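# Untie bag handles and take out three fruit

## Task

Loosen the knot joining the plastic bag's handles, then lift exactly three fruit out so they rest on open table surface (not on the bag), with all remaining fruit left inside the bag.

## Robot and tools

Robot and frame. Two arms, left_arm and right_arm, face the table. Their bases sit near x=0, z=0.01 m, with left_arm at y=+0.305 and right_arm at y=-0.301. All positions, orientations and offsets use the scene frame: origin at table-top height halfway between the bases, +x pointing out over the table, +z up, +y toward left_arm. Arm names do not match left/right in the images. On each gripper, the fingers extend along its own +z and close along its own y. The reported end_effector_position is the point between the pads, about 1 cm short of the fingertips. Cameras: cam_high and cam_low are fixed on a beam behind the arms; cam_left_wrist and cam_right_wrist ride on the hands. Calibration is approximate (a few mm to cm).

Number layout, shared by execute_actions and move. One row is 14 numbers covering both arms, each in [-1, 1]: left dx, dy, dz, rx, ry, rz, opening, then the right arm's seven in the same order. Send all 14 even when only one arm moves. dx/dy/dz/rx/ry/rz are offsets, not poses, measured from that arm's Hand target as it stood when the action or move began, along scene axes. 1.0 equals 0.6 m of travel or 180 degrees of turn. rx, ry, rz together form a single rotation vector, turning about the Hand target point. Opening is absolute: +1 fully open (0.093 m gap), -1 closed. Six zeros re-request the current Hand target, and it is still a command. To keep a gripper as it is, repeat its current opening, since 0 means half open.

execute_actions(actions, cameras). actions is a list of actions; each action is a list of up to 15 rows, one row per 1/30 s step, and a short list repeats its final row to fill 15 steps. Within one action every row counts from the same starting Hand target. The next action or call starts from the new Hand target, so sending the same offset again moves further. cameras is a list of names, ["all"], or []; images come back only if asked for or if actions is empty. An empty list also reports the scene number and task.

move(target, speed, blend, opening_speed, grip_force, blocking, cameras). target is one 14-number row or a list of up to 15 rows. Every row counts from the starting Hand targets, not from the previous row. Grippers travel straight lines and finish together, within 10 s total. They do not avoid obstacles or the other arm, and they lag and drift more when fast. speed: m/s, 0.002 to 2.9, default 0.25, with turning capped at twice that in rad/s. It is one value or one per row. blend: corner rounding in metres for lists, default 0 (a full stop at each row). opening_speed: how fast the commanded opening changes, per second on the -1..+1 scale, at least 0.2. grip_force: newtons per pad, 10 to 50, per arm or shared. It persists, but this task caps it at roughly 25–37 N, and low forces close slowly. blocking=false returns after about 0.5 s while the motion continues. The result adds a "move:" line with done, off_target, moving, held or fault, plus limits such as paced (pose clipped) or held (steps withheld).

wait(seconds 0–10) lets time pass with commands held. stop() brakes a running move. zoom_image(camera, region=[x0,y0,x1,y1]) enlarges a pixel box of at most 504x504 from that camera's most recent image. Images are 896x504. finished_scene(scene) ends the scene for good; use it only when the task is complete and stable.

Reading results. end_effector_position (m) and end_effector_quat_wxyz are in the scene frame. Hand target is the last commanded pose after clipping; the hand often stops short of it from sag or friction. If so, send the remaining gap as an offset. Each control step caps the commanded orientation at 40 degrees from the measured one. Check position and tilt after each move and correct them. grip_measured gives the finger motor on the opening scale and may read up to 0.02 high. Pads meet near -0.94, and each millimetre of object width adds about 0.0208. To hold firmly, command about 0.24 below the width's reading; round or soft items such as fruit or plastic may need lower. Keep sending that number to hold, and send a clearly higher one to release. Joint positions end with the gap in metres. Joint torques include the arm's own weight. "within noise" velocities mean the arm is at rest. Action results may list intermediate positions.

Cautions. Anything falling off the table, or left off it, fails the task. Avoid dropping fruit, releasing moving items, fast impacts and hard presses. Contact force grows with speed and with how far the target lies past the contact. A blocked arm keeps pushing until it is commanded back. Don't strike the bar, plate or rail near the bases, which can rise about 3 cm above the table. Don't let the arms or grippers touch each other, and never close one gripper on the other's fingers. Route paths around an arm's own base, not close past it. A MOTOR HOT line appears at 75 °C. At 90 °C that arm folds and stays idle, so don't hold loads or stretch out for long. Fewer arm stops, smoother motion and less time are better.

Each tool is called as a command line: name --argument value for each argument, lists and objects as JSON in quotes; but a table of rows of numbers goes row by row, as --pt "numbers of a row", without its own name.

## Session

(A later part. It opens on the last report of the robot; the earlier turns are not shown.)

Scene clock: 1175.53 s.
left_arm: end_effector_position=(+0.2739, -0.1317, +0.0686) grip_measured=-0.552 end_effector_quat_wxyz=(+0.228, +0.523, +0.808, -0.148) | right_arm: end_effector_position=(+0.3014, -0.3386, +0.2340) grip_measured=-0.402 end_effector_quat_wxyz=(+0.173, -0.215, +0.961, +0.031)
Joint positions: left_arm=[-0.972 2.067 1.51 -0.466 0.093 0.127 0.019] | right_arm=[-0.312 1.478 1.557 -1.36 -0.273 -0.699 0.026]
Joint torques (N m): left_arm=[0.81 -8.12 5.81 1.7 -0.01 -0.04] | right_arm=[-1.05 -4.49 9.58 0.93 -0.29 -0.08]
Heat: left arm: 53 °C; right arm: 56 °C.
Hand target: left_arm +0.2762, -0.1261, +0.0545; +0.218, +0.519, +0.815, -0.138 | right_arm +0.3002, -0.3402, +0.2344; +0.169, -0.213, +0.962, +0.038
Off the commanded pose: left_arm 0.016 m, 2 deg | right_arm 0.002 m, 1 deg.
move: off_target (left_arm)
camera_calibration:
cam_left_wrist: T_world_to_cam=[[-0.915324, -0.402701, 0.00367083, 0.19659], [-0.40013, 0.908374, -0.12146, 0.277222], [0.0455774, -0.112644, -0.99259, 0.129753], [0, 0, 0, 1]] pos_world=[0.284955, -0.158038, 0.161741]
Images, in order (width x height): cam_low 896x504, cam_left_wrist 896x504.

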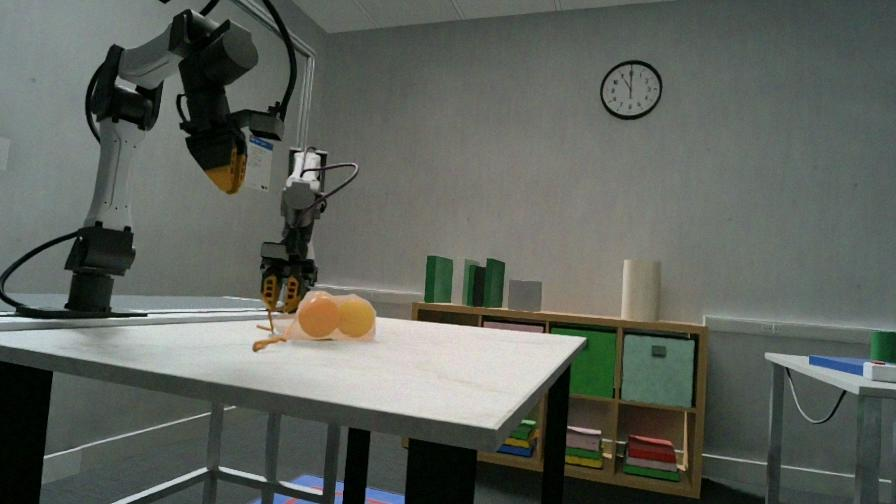

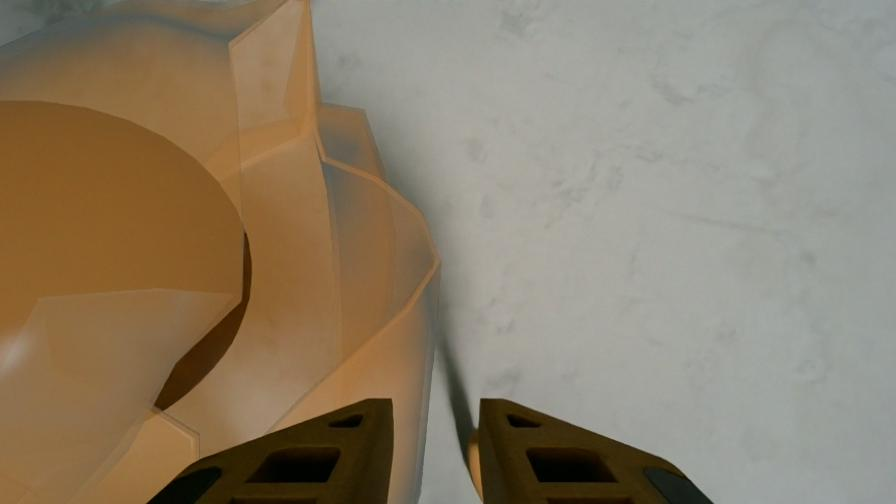

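move --pt "0 0 0.07 0 0 0 -0.55 0 0 0 0 0 0 -0.4" --pt "-0.012 -0.005 0.09 0 0 0 -0.05 0 0 0 0 0 0 -0.4" --speed 0.12 --cameras '["cam_left_wrist","cam_low"]'

zoom_image --camera "cam_low" --region '[240, 250, 400, 360]'

Scene clock: 1191.07 s.
left_arm: end_effector_position=(+0.2674, -0.1276, +0.0882) grip_measured=-0.052 end_effector_quat_wxyz=(+0.203, +0.524, +0.816, -0.137) | right_arm: end_effector_position=(+0.3014, -0.3386, +0.2340) grip_measured=-0.402 end_effector_quat_wxyz=(+0.173, -0.215, +0.961, +0.031)
Joint positions: left_arm=[-0.98 2.057 1.604 -0.624 0.088 0.117 0.043] | right_arm=[-0.312 1.478 1.557 -1.36 -0.273 -0.699 0.026]
Joint torques (N m): left_arm=[0.01 -11.81 8.88 1.34 -0.06 -0.11] | right_arm=[-1.16 -4.44 9.62 0.92 -0.26 -0.06]
Heat: left arm: 54 °C; right arm: 57 °C.
Hand target: left_arm +0.2690, -0.1290, +0.1082; +0.218, +0.519, +0.815, -0.138 | right_arm +0.3002, -0.3402, +0.2344; +0.169, -0.213, +0.962, +0.038
Off the commanded pose: left_arm 0.020 m, 2 deg | right_arm 0.002 m, 1 deg.
move: off_target (left_arm); target 2's new opening was sent with left_arm's hand 0.020 m and 2 deg from that target
camera_calibration:
cam_left_wrist: T_world_to_cam=[[-0.913579, -0.406458, 0.0128981, 0.190471], [-0.406373, 0.911273, -0.0666521, 0.270572], [0.0153375, -0.0661334, -0.997693, 0.164458], [0, 0, 0, 1]] pos_world=[0.281441, -0.15827, 0.179656]
Images, in order (width x height): cam_low 896x504, cam_left_wrist 896x504.

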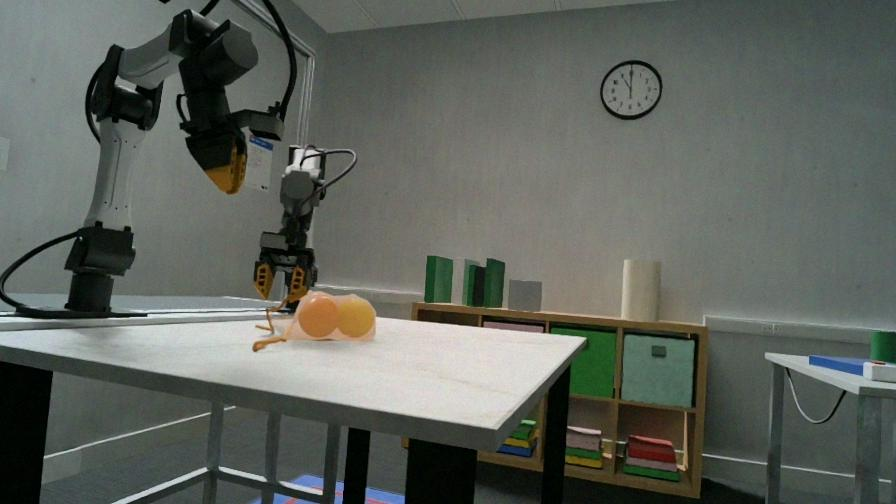

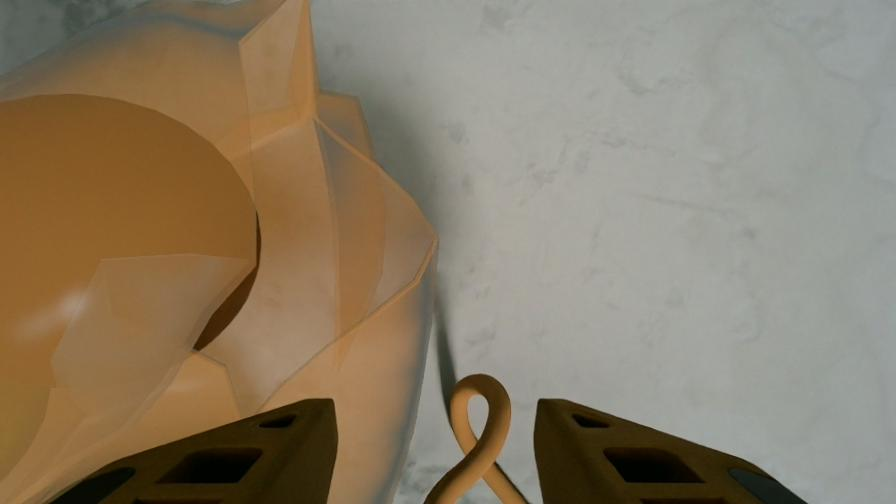

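Scaled by 3.150 from the camera's 896x504 image, which has a finer 1280x720 frame.

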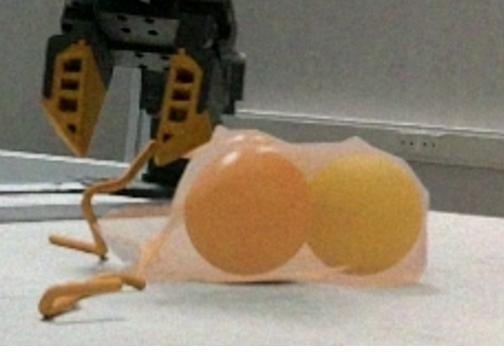

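move --pt "-0.022 -0.008 -0.02 0 0 0 -0.3 0 0 0 0 0 0 -0.4" --pt "-0.022 -0.008 -0.085 0 0 0 -0.3 0 0 0 0 0 0 -0.4" --speed 0.1 --cameras '["cam_left_wrist","cam_low"]'

zoom_image --camera "cam_low" --region '[240, 250, 400, 360]'

Scene clock: 1205.37 s.
left_arm: end_effector_position=(+0.2563, -0.1375, +0.0672) grip_measured=-0.298 end_effector_quat_wxyz=(+0.224, +0.522, +0.810, -0.147) | right_arm: end_effector_position=(+0.3014, -0.3386, +0.2340) grip_measured=-0.402 end_effector_quat_wxyz=(+0.173, -0.215, +0.961, +0.031)
Joint positions: left_arm=[-1.015 2.057 1.494 -0.465 0.071 0.088 0.031] | right_arm=[-0.312 1.478 1.557 -1.36 -0.273 -0.699 0.026]
Joint torques (N m): left_arm=[0.09 -8.81 5.67 1.72 -0.06 -0.11] | right_arm=[-1.03 -4.4 9.58 0.9 -0.28 -0.08]
Heat: left arm: 56 °C; right arm: 57 °C.
Hand target: left_arm +0.2558, -0.1339, +0.0574; +0.218, +0.519, +0.815, -0.138 | right_arm +0.3002, -0.3402, +0.2344; +0.169, -0.213, +0.962, +0.038
Off the commanded pose: left_arm 0.011 m, 1 deg | right_arm 0.002 m, 1 deg.
move: off_target (left_arm)
camera_calibration:
cam_left_wrist: T_world_to_cam=[[-0.914548, -0.40444, 0.00557301, 0.177624], [-0.402426, 0.908434, -0.113145, 0.275446], [0.0406977, -0.105719, -0.993563, 0.13081], [0, 0, 0, 1]] pos_world=[0.267968, -0.164557, 0.160144]
Images, in order (width x height): cam_low 896x504, cam_left_wrist 896x504.

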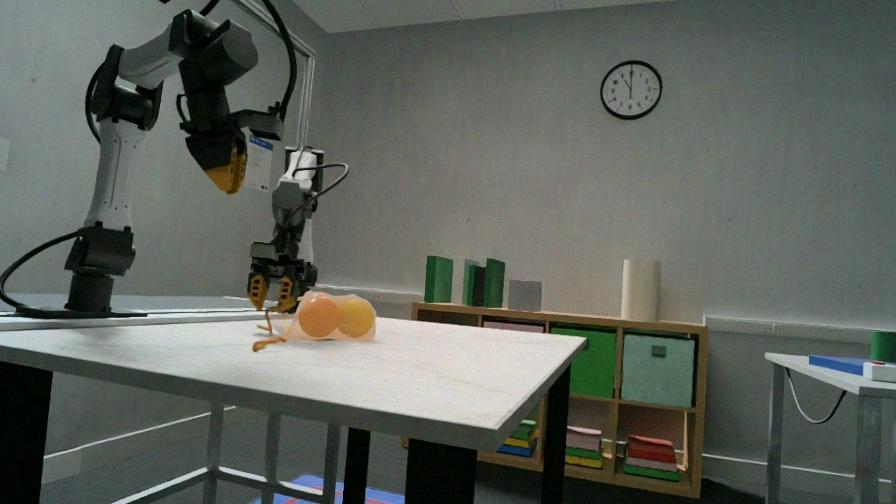

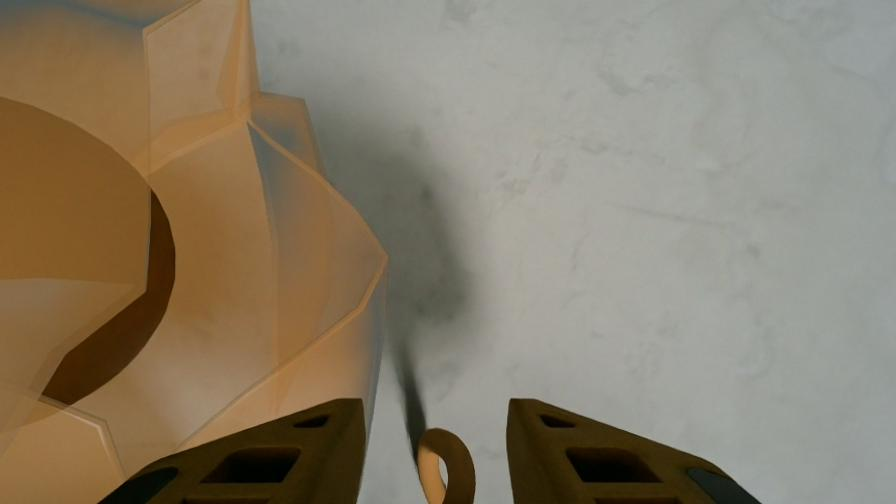

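Scaled by 3.150 from the camera's 896x504 image, which has a finer 1280x720 frame.

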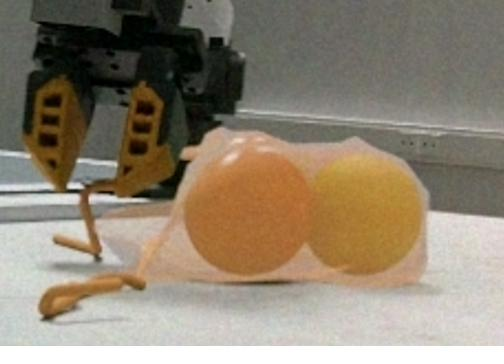

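move --pt "0.0 -0.00 -0.017 0 0 0 -0.3 0 0 0 0 0 0 -0.4" --pt "0.0 -0.00 -0.017 0 0 0 -1 0 0 0 0 0 0 -0.4" --speed 0.1 --opening_speed 0.8 --cameras '["cam_left_wrist","cam_low"]'

zoom_image --camera "cam_low" --region '[240, 250, 400, 360]'

Scene clock: 1220.23 s.
left_arm: end_effector_position=(+0.2570, -0.1384, +0.0637) grip_measured=-0.979 end_effector_quat_wxyz=(+0.230, +0.521, +0.808, -0.150) | right_arm: end_effector_position=(+0.3014, -0.3386, +0.2340) grip_measured=-0.402 end_effector_quat_wxyz=(+0.173, -0.215, +0.961, +0.031)
Joint positions: left_arm=[-1.015 2.057 1.472 -0.429 0.07 0.088 0] | right_arm=[-0.312 1.478 1.557 -1.36 -0.273 -0.699 0.026]
Joint torques (N m): left_arm=[0.13 -7.84 5.71 1.71 -0.07 -0.11] | right_arm=[-1.1 -4.51 9.46 0.92 -0.27 -0.11]
Heat: left arm: 55 °C; right arm: 57 °C.
Hand target: left_arm +0.2558, -0.1339, +0.0472; +0.218, +0.519, +0.815, -0.138 | right_arm +0.3002, -0.3402, +0.2344; +0.169, -0.213, +0.962, +0.038
Off the commanded pose: left_arm 0.017 m, 2 deg | right_arm 0.002 m, 1 deg.
move: off_target (left_arm); target 2's new opening was sent with left_arm's hand 0.017 m and 2 deg from that target
camera_calibration:
cam_left_wrist: T_world_to_cam=[[-0.914459, -0.404661, 0.00377406, 0.17798], [-0.401823, 0.906861, -0.127053, 0.276547], [0.0479907, -0.117701, -0.991889, 0.123577], [0, 0, 0, 1]] pos_world=[0.267948, -0.164223, 0.157039]
Images, in order (width x height): cam_low 896x504, cam_left_wrist 896x504.

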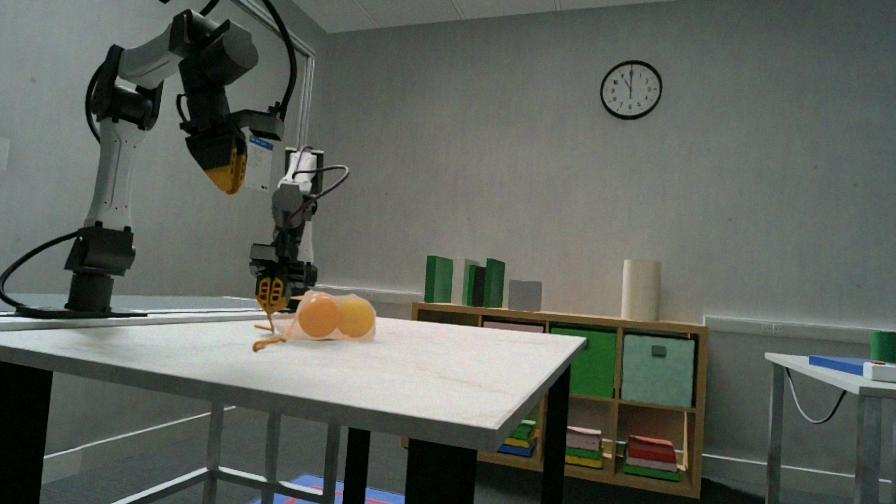

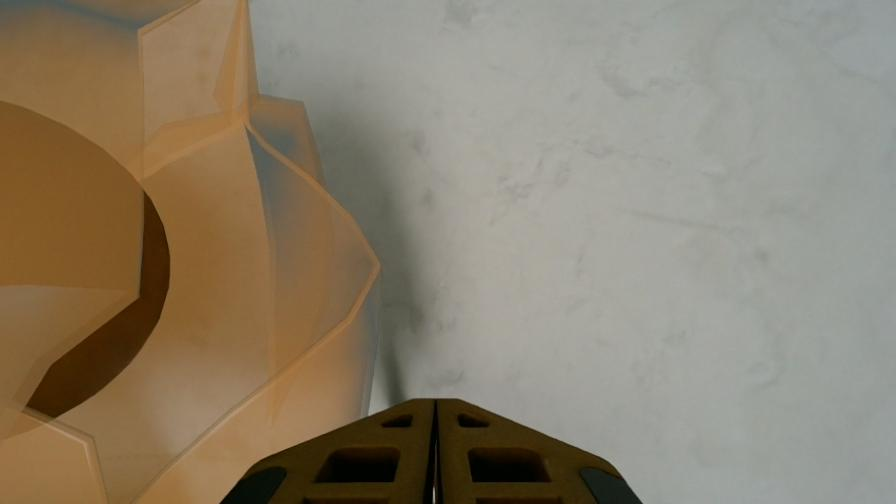

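Scaled by 3.150 from the camera's 896x504 image, which has a finer 1280x720 frame.

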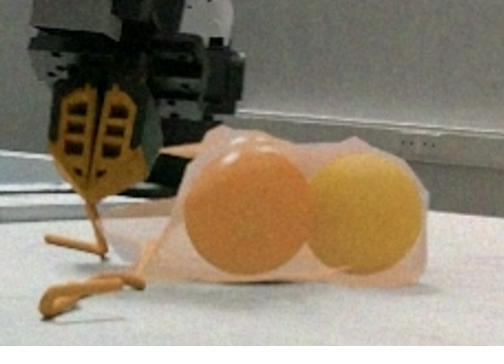

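move --pt "0.0 -0.00 0.005 0 0 0 -0.3 0 0 0 0 0 0 -0.4" --pt "0.0 0.006 -0.025 0 0 0 -0.3 0 0 0 0 0 0 -0.4" --speed 0.1 --cameras '["cam_left_wrist","cam_low"]'

zoom_image --camera "cam_low" --region '[240, 250, 400, 360]'

Scene clock: 1229.33 s.
left_arm: end_effector_position=(+0.2554, -0.1353, +0.0456) grip_measured=-0.302 end_effector_quat_wxyz=(+0.227, +0.522, +0.809, -0.148) | right_arm: end_effector_position=(+0.3014, -0.3386, +0.2340) grip_measured=-0.402 end_effector_quat_wxyz=(+0.173, -0.215, +0.961, +0.031)
Joint positions: left_arm=[-1.015 2.074 1.425 -0.371 0.07 0.088 0.031] | right_arm=[-0.312 1.478 1.557 -1.36 -0.273 -0.699 0.026]
Joint torques (N m): left_arm=[0.42 -8.06 5.61 1.7 -0.03 -0.08] | right_arm=[-1.01 -4.48 9.68 0.92 -0.29 -0.09]
Heat: left arm: 54 °C; right arm: 57 °C.
Hand target: left_arm +0.2558, -0.1302, +0.0321; +0.218, +0.519, +0.815, -0.138 | right_arm +0.3002, -0.3402, +0.2344; +0.169, -0.213, +0.962, +0.038
Off the commanded pose: left_arm 0.014 m, 2 deg | right_arm 0.002 m, 1 deg.
move: off_target (left_arm)
camera_calibration:
cam_left_wrist: T_world_to_cam=[[-0.914394, -0.404798, 0.00460459, 0.17772], [-0.402372, 0.907545, -0.120243, 0.270752], [0.0444952, -0.111802, -0.992734, 0.107686], [0, 0, 0, 1]] pos_world=[0.266658, -0.16174, 0.138641]
Images, in order (width x height): cam_low 896x504, cam_left_wrist 896x504.

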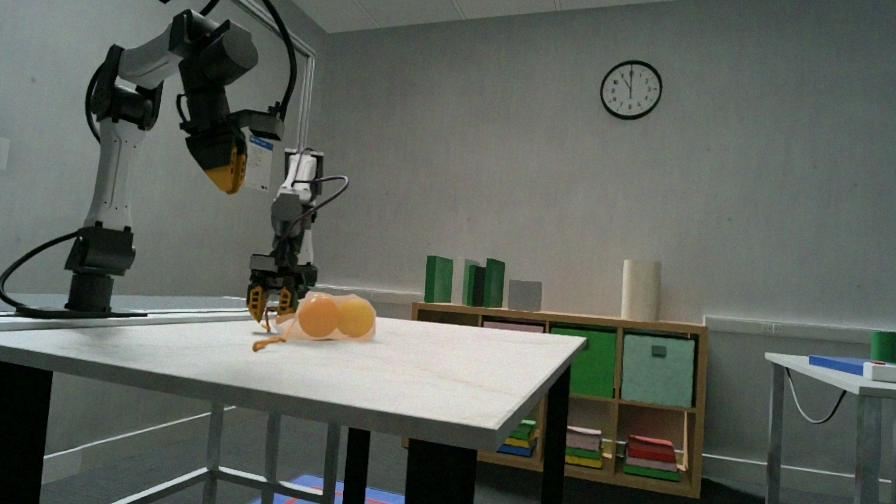

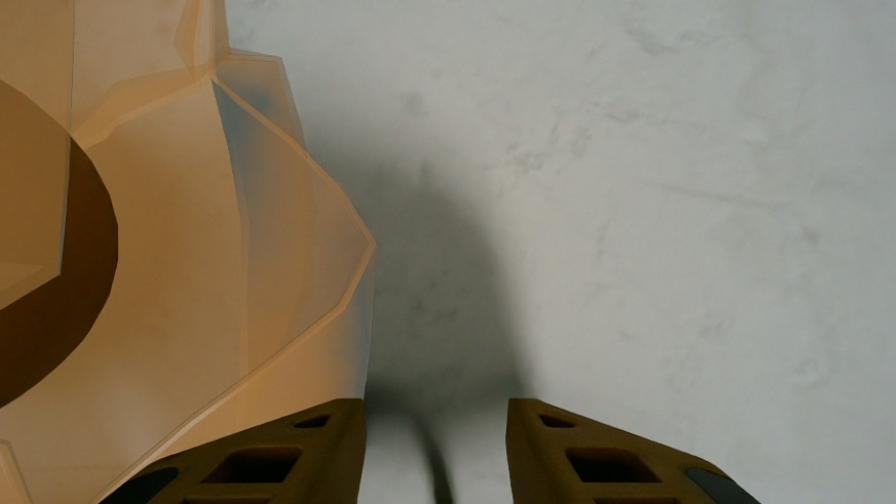

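Scaled by 3.150 from the camera's 896x504 image, which has a finer 1280x720 frame.

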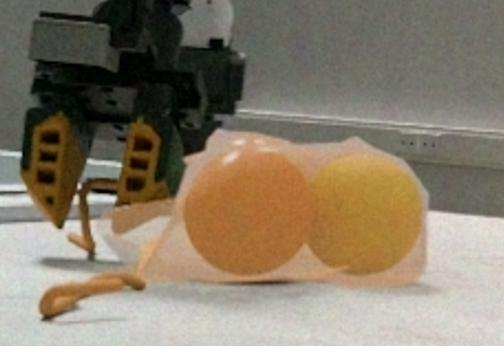

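move --target '[0.0,-0.00,0.0,0,0,0,-1,0,0,0,0,0,0,-0.4]' --opening_speed 0.8 --cameras '["cam_left_wrist","cam_low"]'

zoom_image --camera "cam_low" --region '[240, 250, 400, 360]'

Scene clock: 1238.33 s.
left_arm: end_effector_position=(+0.2554, -0.1354, +0.0456) grip_measured=-0.979 end_effector_quat_wxyz=(+0.227, +0.522, +0.809, -0.148) | right_arm: end_effector_position=(+0.3014, -0.3386, +0.2340) grip_measured=-0.402 end_effector_quat_wxyz=(+0.173, -0.215, +0.961, +0.031)
Joint positions: left_arm=[-1.015 2.074 1.425 -0.371 0.07 0.088 0] | right_arm=[-0.312 1.478 1.557 -1.36 -0.273 -0.699 0.026]
Joint torques (N m): left_arm=[0.44 -8.09 5.64 1.7 -0.04 -0.07] | right_arm=[-0.96 -4.51 9.62 0.91 -0.27 -0.1]
Heat: left arm: 54 °C; right arm: 57 °C.
Hand target: left_arm +0.2558, -0.1302, +0.0321; +0.218, +0.519, +0.815, -0.138 | right_arm +0.3002, -0.3402, +0.2344; +0.169, -0.213, +0.962, +0.038
Off the commanded pose: left_arm 0.014 m, 2 deg | right_arm 0.002 m, 1 deg.
move: off_target (left_arm)
camera_calibration:
cam_left_wrist: T_world_to_cam=[[-0.914393, -0.404802, 0.0045443, 0.177727], [-0.402352, 0.907506, -0.120604, 0.270802], [0.0446968, -0.112108, -0.99269, 0.107676], [0, 0, 0, 1]] pos_world=[0.266657, -0.161739, 0.138741]
Images, in order (width x height): cam_low 896x504, cam_left_wrist 896x504.

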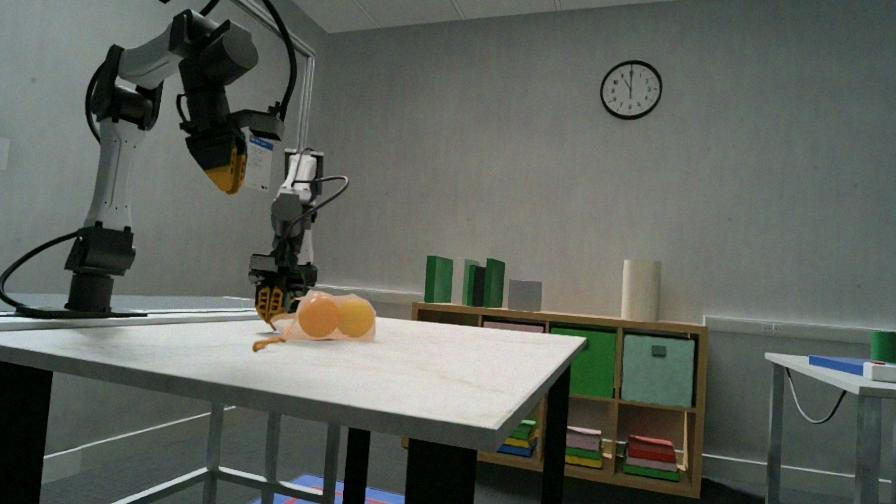

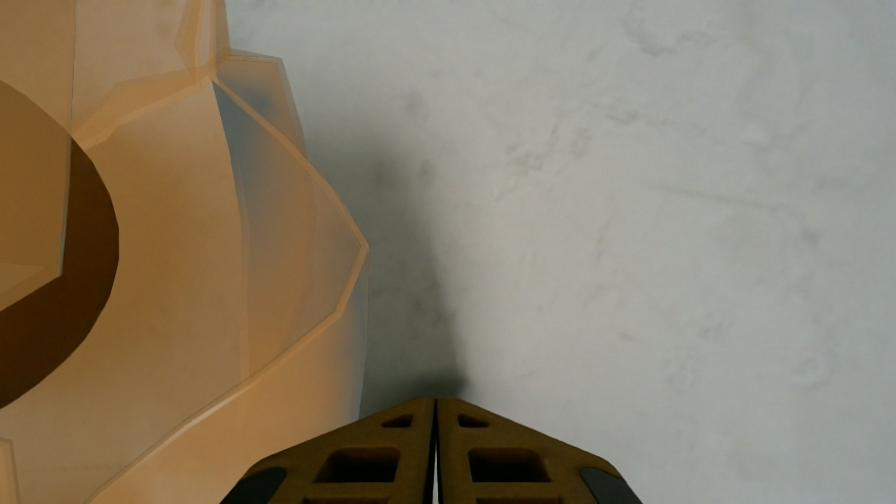

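Scaled by 3.150 from the camera's 896x504 image, which has a finer 1280x720 frame.

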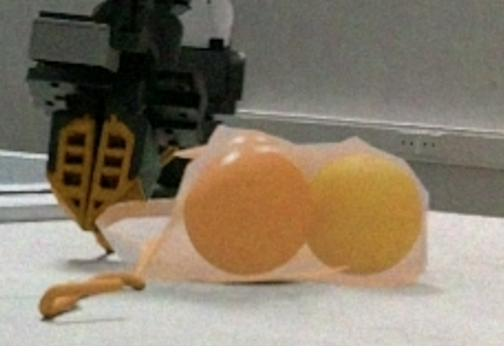

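move --target '[0.0,0.08,0.2,0,0,0,-0.2,0,0,0,0,0,0,-0.4]' --speed 0.15 --cameras '["cam_left_wrist","cam_low"]'

zoom_image --camera "cam_low" --region '[240, 250, 400, 360]'

Scene clock: 1248.30 s.
left_arm: end_effector_position=(+0.2557, -0.0831, +0.1398) grip_measured=-0.202 end_effector_quat_wxyz=(+0.213, +0.517, +0.818, -0.133) | right_arm: end_effector_position=(+0.3014, -0.3386, +0.2340) grip_measured=-0.402 end_effector_quat_wxyz=(+0.173, -0.215, +0.961, +0.031)
Joint positions: left_arm=[-0.949 1.847 1.51 -0.728 0.084 0.134 0.036] | right_arm=[-0.312 1.478 1.557 -1.36 -0.273 -0.699 0.026]
Joint torques (N m): left_arm=[0.7 -9.59 8.7 1.33 0.17 0.06] | right_arm=[-1.07 -4.49 9.43 0.94 -0.24 -0.09]
Heat: left arm: 54 °C; right arm: 57 °C.
Hand target: left_arm +0.2559, -0.0822, +0.1522; +0.218, +0.519, +0.815, -0.138 | right_arm +0.3002, -0.3402, +0.2344; +0.169, -0.213, +0.962, +0.038
Off the commanded pose: left_arm 0.012 m, 1 deg | right_arm 0.002 m, 1 deg.
move: off_target (left_arm)
camera_calibration:
cam_left_wrist: T_world_to_cam=[[-0.906119, -0.423022, -0.000524154, 0.195801], [-0.42164, 0.903258, -0.0796497, 0.233763], [0.034167, -0.0719512, -0.996823, 0.213613], [0, 0, 0, 1]] pos_world=[0.268684, -0.11295, 0.231656]
Images, in order (width x height): cam_low 896x504, cam_left_wrist 896x504.

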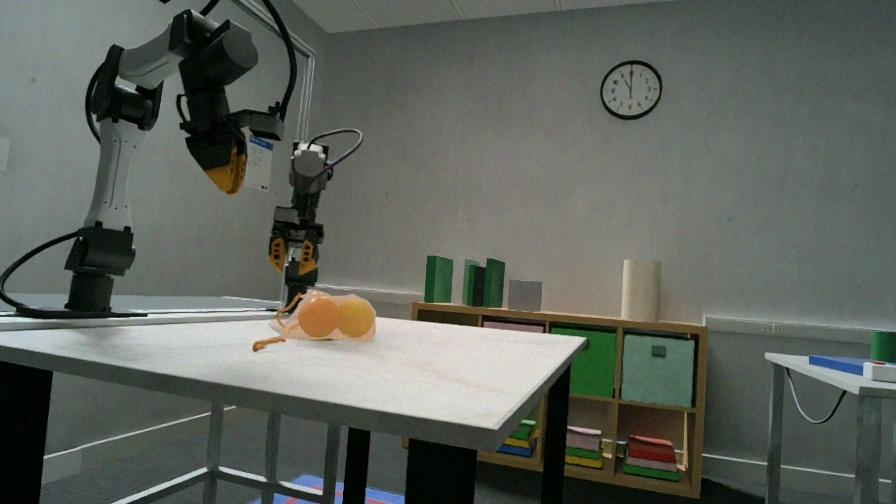

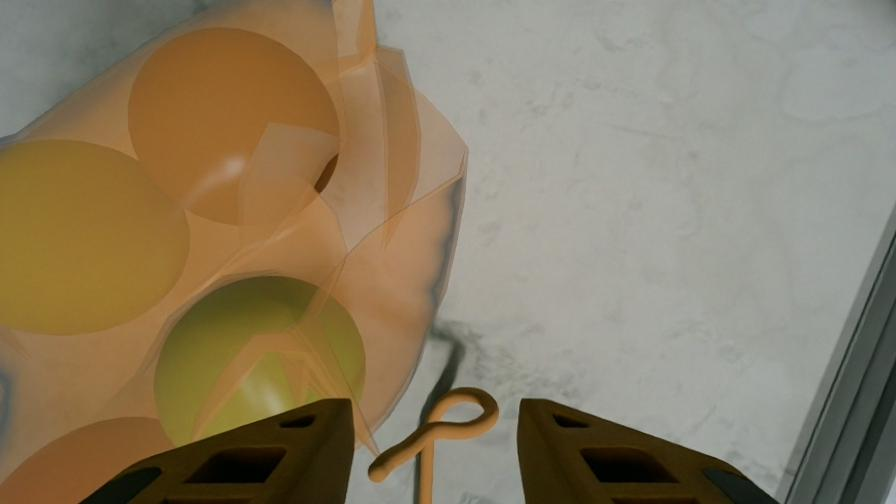

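Scaled by 3.150 from the camera's 896x504 image, which has a finer 1280x720 frame.

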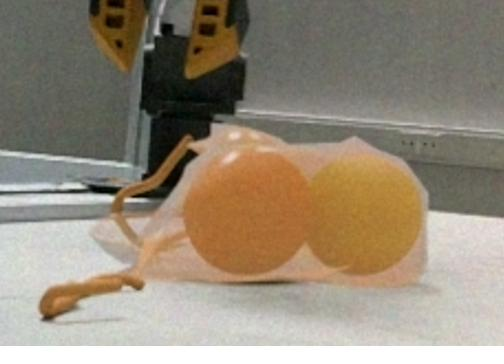

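move --target '[0.007,0.024,-0.03,0.0858,-0.0018,-0.293,-0.4,0,0,0,0,0,0,-0.4]' --speed 0.2 --cameras '["cam_left_wrist","cam_low"]'

zoom_image --camera "cam_low" --region '[240, 250, 400, 360]'

Scene clock: 1275.50 s.
left_arm: end_effector_position=(+0.2571, -0.0690, +0.1376) grip_measured=-0.398 end_effector_quat_wxyz=(+0.075, +0.849, +0.510, -0.112) | right_arm: end_effector_position=(+0.3014, -0.3386, +0.2340) grip_measured=-0.402 end_effector_quat_wxyz=(+0.173, -0.215, +0.961, +0.031)
Joint positions: left_arm=[-0.865 2.169 2.06 -1.341 0.256 1.158 0.026] | right_arm=[-0.312 1.478 1.557 -1.36 -0.273 -0.699 0.026]
Joint torques (N m): left_arm=[0.87 -8.09 8.25 0.48 0.25 0.06] | right_arm=[-1.13 -4.49 9.59 0.93 -0.28 -0.11]
Heat: left arm: 57 °C; right arm: 57 °C.
Hand target: left_arm +0.2601, -0.0679, +0.1341; +0.067, +0.850, +0.510, -0.112 | right_arm +0.3002, -0.3402, +0.2344; +0.169, -0.213, +0.962, +0.038
Off the commanded pose: left_arm 0.005 m, 1 deg | right_arm 0.002 m, 1 deg.
move: done
camera_calibration:
cam_left_wrist: T_world_to_cam=[[-0.880656, 0.473664, -0.00935237, 0.259569], [0.466467, 0.870388, 0.157584, -0.0418255], [0.0827822, 0.134415, -0.987461, 0.212794], [0, 0, 0, 1]] pos_world=[0.230486, -0.115147, 0.219144]
Images, in order (width x height): cam_low 896x504, cam_left_wrist 896x504.

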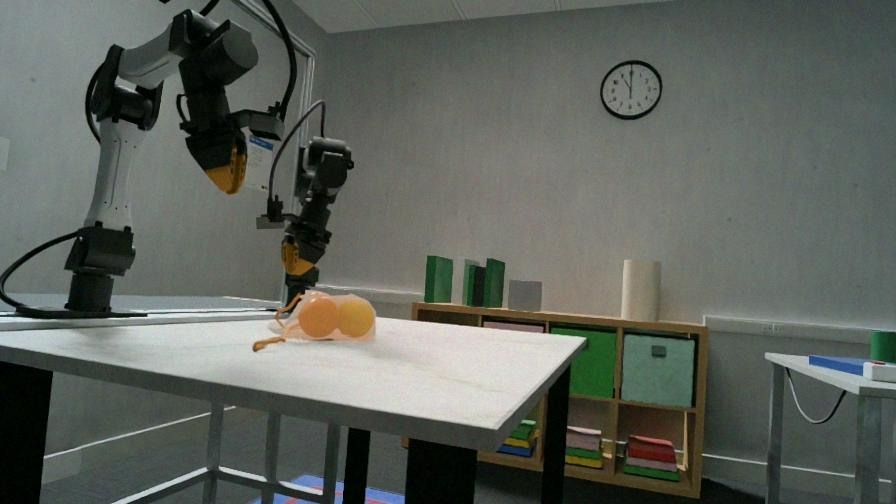

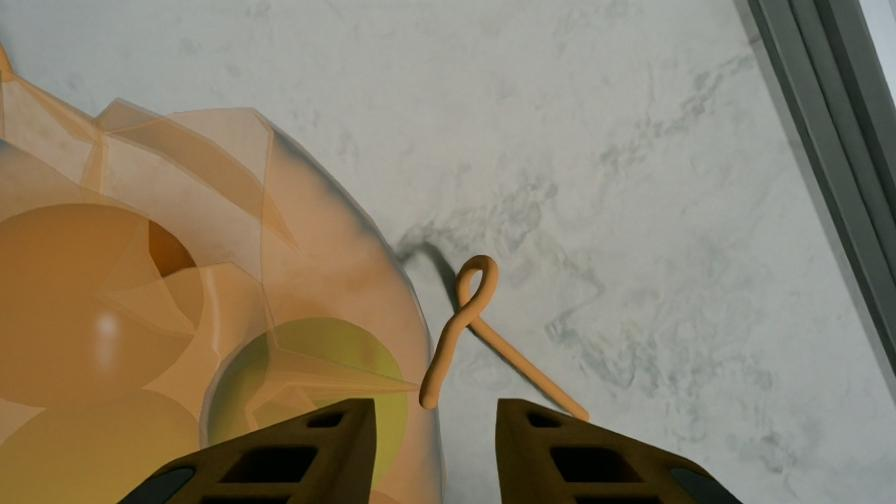

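Scaled by 3.150 from the camera's 896x504 image, which has a finer 1280x720 frame.

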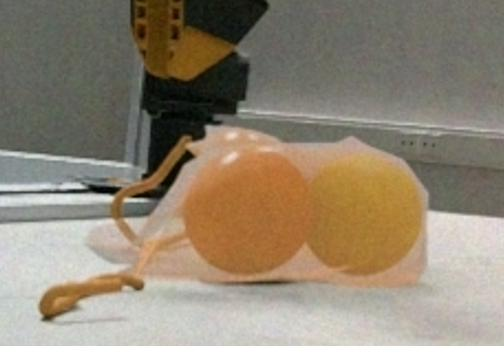

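move --target '[0,0.0,-0.09,0,0,0,-0.5,0,0,0,0,0,0,-0.4]' --speed 0.1 --cameras '["cam_left_wrist","cam_low"]'

zoom_image --camera "cam_low" --region '[240, 250, 400, 360]'

zoom_image --camera "cam_left_wrist" --region '[300, 300, 560, 504]'

Scene clock: 1296.33 s.
left_arm: end_effector_position=(+0.2585, -0.0699, +0.0907) grip_measured=-0.498 end_effector_quat_wxyz=(+0.075, +0.849, +0.510, -0.112) | right_arm: end_effector_position=(+0.3014, -0.3386, +0.2340) grip_measured=-0.402 end_effector_quat_wxyz=(+0.173, -0.215, +0.961, +0.031)
Joint positions: left_arm=[-0.865 2.169 1.874 -1.155 0.256 1.158 0.021] | right_arm=[-0.312 1.478 1.557 -1.36 -0.273 -0.699 0.026]
Joint torques (N m): left_arm=[0.79 -8.58 5.39 0.85 0.24 0.04] | right_arm=[-1.11 -4.45 9.57 0.9 -0.28 -0.1]
Heat: left arm: 55 °C; right arm: 58 °C.
Hand target: left_arm +0.2601, -0.0678, +0.0801; +0.067, +0.850, +0.511, -0.112 | right_arm +0.3002, -0.3402, +0.2344; +0.169, -0.213, +0.962, +0.038
Off the commanded pose: left_arm 0.011 m, 1 deg | right_arm 0.002 m, 1 deg.
move: off_target (left_arm)
camera_calibration:
cam_left_wrist: T_world_to_cam=[[-0.880467, 0.47402, -0.0090491, 0.260736], [0.466843, 0.870148, 0.157795, -0.0344551], [0.0826722, 0.134709, -0.98743, 0.166541], [0, 0, 0, 1]] pos_world=[0.231886, -0.116048, 0.172244]
Images, in order (width x height): cam_low 896x504, cam_left_wrist 896x504.

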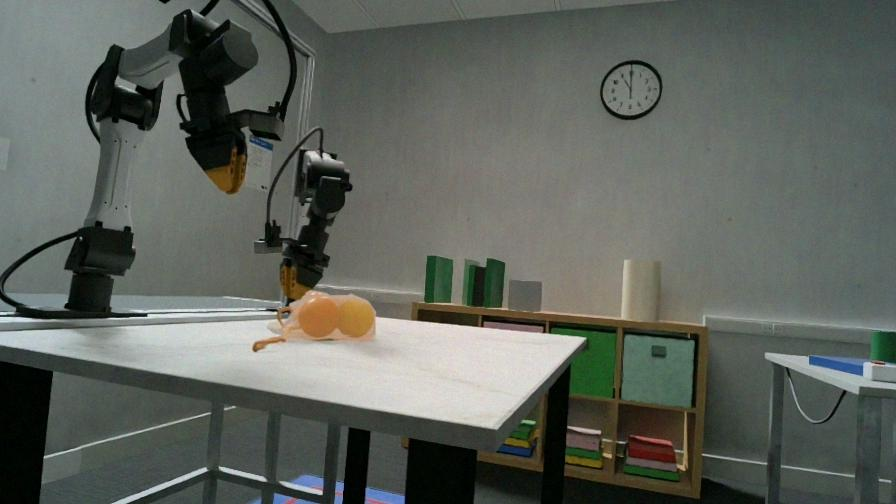

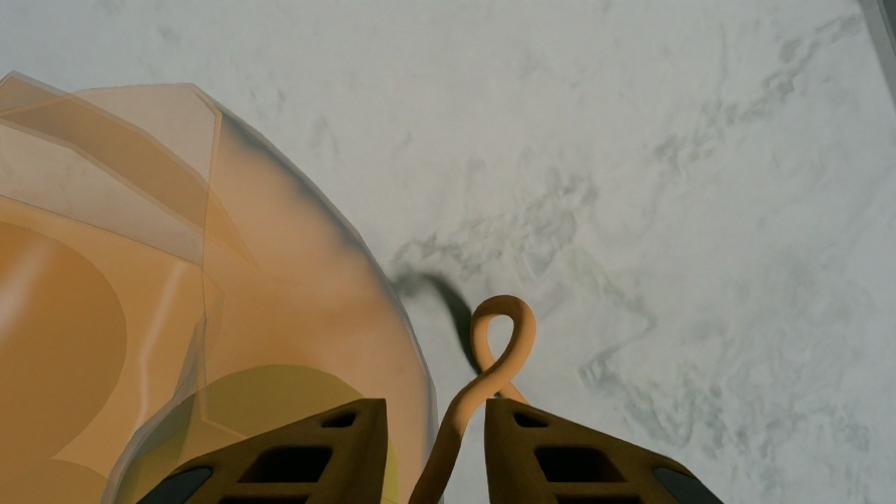

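Scaled by 3.150 from the camera's 896x504 image, which has a finer 1280x720 frame.

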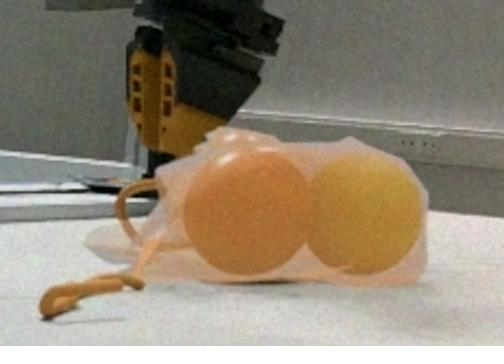

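Scaled by 1.938 from the camera's 896x504 image, which has a finer 1280x720 frame.

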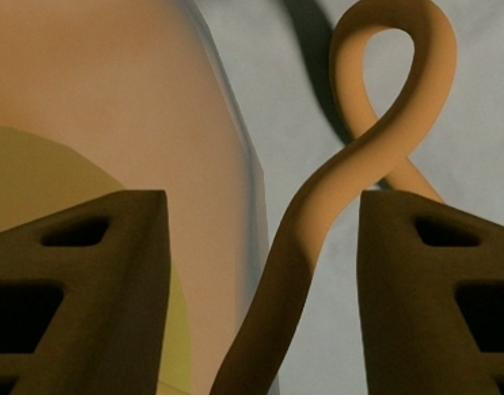

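move --target '[0,0.003,-0.03,0,0,0,-0.5,0,0,0,0,0,0,-0.4]' --speed 0.1 --cameras '["cam_left_wrist","cam_low"]'

zoom_image --camera "cam_left_wrist" --region '[300, 300, 560, 504]'

Scene clock: 1303.73 s.
left_arm: end_effector_position=(+0.2584, -0.0699, +0.0748) grip_measured=-0.498 end_effector_quat_wxyz=(+0.078, +0.850, +0.509, -0.113) | right_arm: end_effector_position=(+0.3014, -0.3386, +0.2340) grip_measured=-0.402 end_effector_quat_wxyz=(+0.173, -0.215, +0.961, +0.031)
Joint positions: left_arm=[-0.865 2.169 1.81 -1.085 0.258 1.161 0.021] | right_arm=[-0.312 1.478 1.557 -1.36 -0.273 -0.699 0.026]
Joint torques (N m): left_arm=[0.94 -8.29 5.2 0.82 0.23 0.06] | right_arm=[-1.07 -4.51 9.55 0.92 -0.3 -0.07]
Heat: left arm: 55 °C; right arm: 58 °C.
Hand target: left_arm +0.2601, -0.0660, +0.0621; +0.067, +0.850, +0.510, -0.112 | right_arm +0.3002, -0.3402, +0.2344; +0.169, -0.213, +0.962, +0.038
Off the commanded pose: left_arm 0.013 m, 1 deg | right_arm 0.002 m, 1 deg.
move: off_target (left_arm)
camera_calibration:
cam_left_wrist: T_world_to_cam=[[-0.879272, 0.476108, -0.014199, 0.260761], [0.468557, 0.869919, 0.153935, -0.0320713], [0.0856416, 0.128698, -0.987979, 0.149808], [0, 0, 0, 1]] pos_world=[0.231478, -0.115531, 0.156646]
Images, in order (width x height): cam_low 896x504, cam_left_wrist 896x504.

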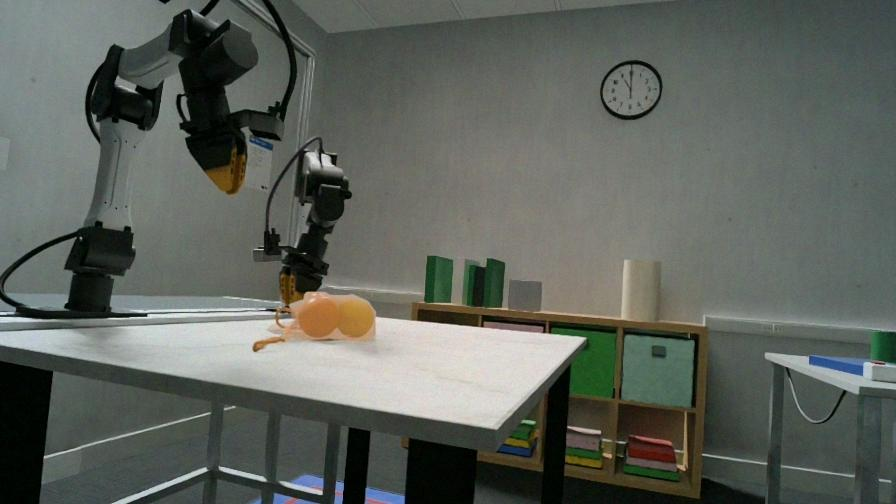

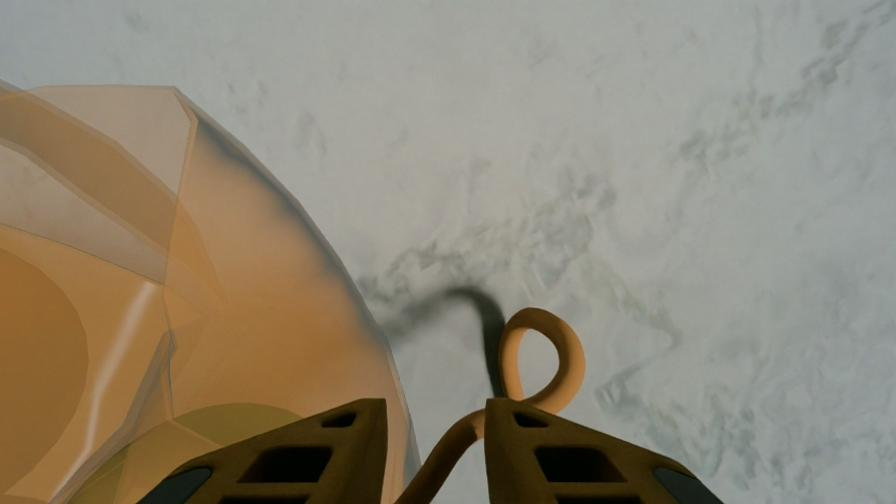

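Scaled by 1.938 from the camera's 896x504 image, which has a finer 1280x720 frame.

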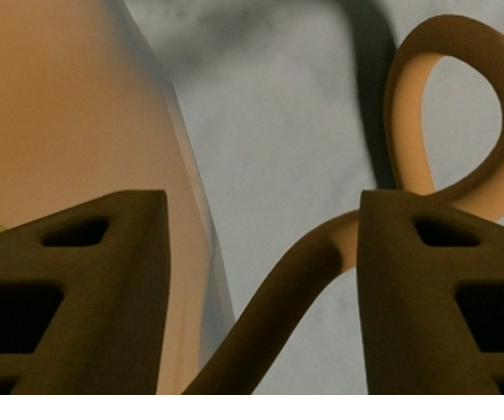

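move --target '[0,0.0,0.0,0,0,0,-1,0,0,0,0,0,0,-0.4]' --opening_speed 0.6 --cameras '["cam_left_wrist","cam_low"]'

zoom_image --camera "cam_left_wrist" --region '[300, 300, 560, 504]'

Scene clock: 1312.17 s.
left_arm: end_effector_position=(+0.2584, -0.0700, +0.0749) grip_measured=-0.979 end_effector_quat_wxyz=(+0.078, +0.850, +0.509, -0.113) | right_arm: end_effector_position=(+0.3014, -0.3386, +0.2340) grip_measured=-0.402 end_effector_quat_wxyz=(+0.173, -0.215, +0.961, +0.031)
Joint positions: left_arm=[-0.865 2.169 1.81 -1.085 0.258 1.161 0] | right_arm=[-0.312 1.478 1.557 -1.36 -0.273 -0.699 0.026]
Joint torques (N m): left_arm=[0.9 -8.36 5.12 0.81 0.24 0.05] | right_arm=[-1.07 -4.51 9.66 0.91 -0.29 -0.08]
Heat: left arm: 55 °C; right arm: 58 °C.
Hand target: left_arm +0.2601, -0.0660, +0.0621; +0.067, +0.850, +0.510, -0.112 | right_arm +0.3002, -0.3402, +0.2344; +0.169, -0.213, +0.962, +0.038
Off the commanded pose: left_arm 0.013 m, 1 deg | right_arm 0.002 m, 1 deg.
move: off_target (left_arm)
camera_calibration:
cam_left_wrist: T_world_to_cam=[[-0.879277, 0.476086, -0.0146148, 0.260824], [0.468492, 0.869974, 0.153816, -0.0320316], [0.0859441, 0.1284, -0.987991, 0.149705], [0, 0, 0, 1]] pos_world=[0.231477, -0.11553, 0.156646]
Images, in order (width x height): cam_low 896x504, cam_left_wrist 896x504.

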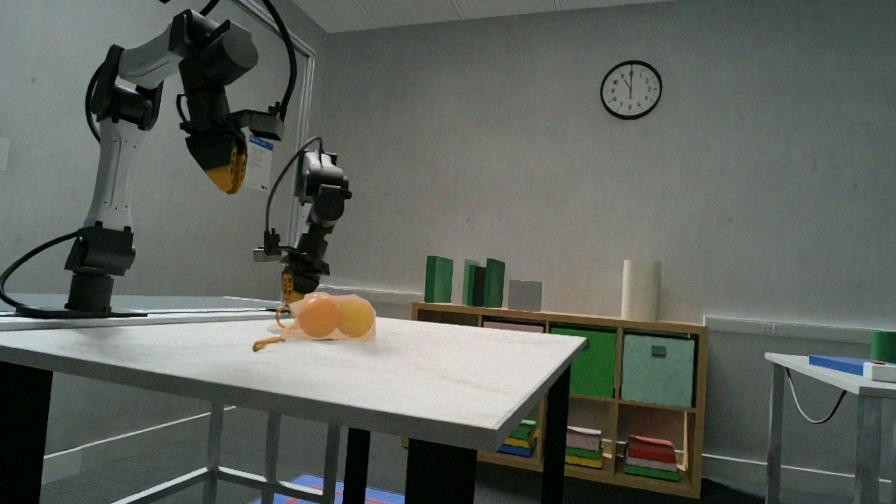

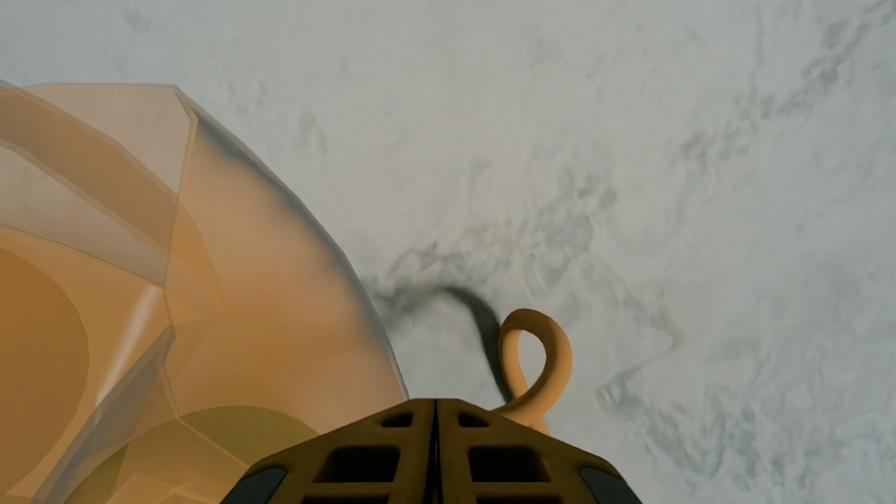

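Scaled by 1.938 from the camera's 896x504 image, which has a finer 1280x720 frame.

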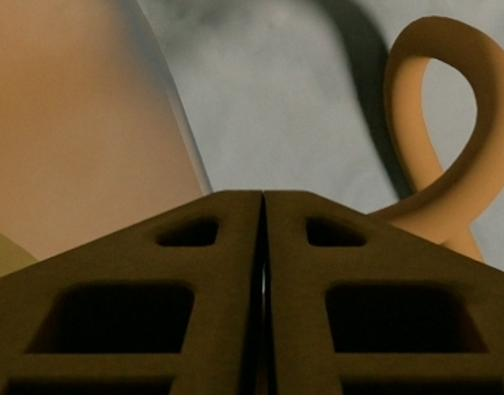

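zoom_image --camera "cam_low" --region '[240, 250, 400, 360]'

Scaled by 3.150 from the camera's 896x504 image, which has a finer 1280x720 frame.

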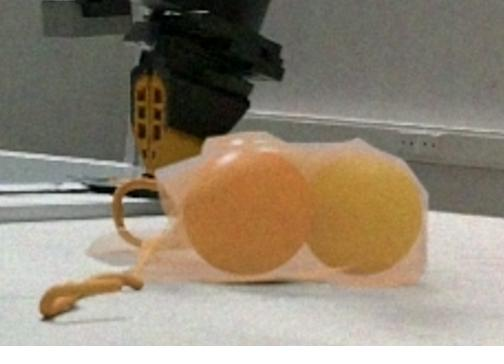

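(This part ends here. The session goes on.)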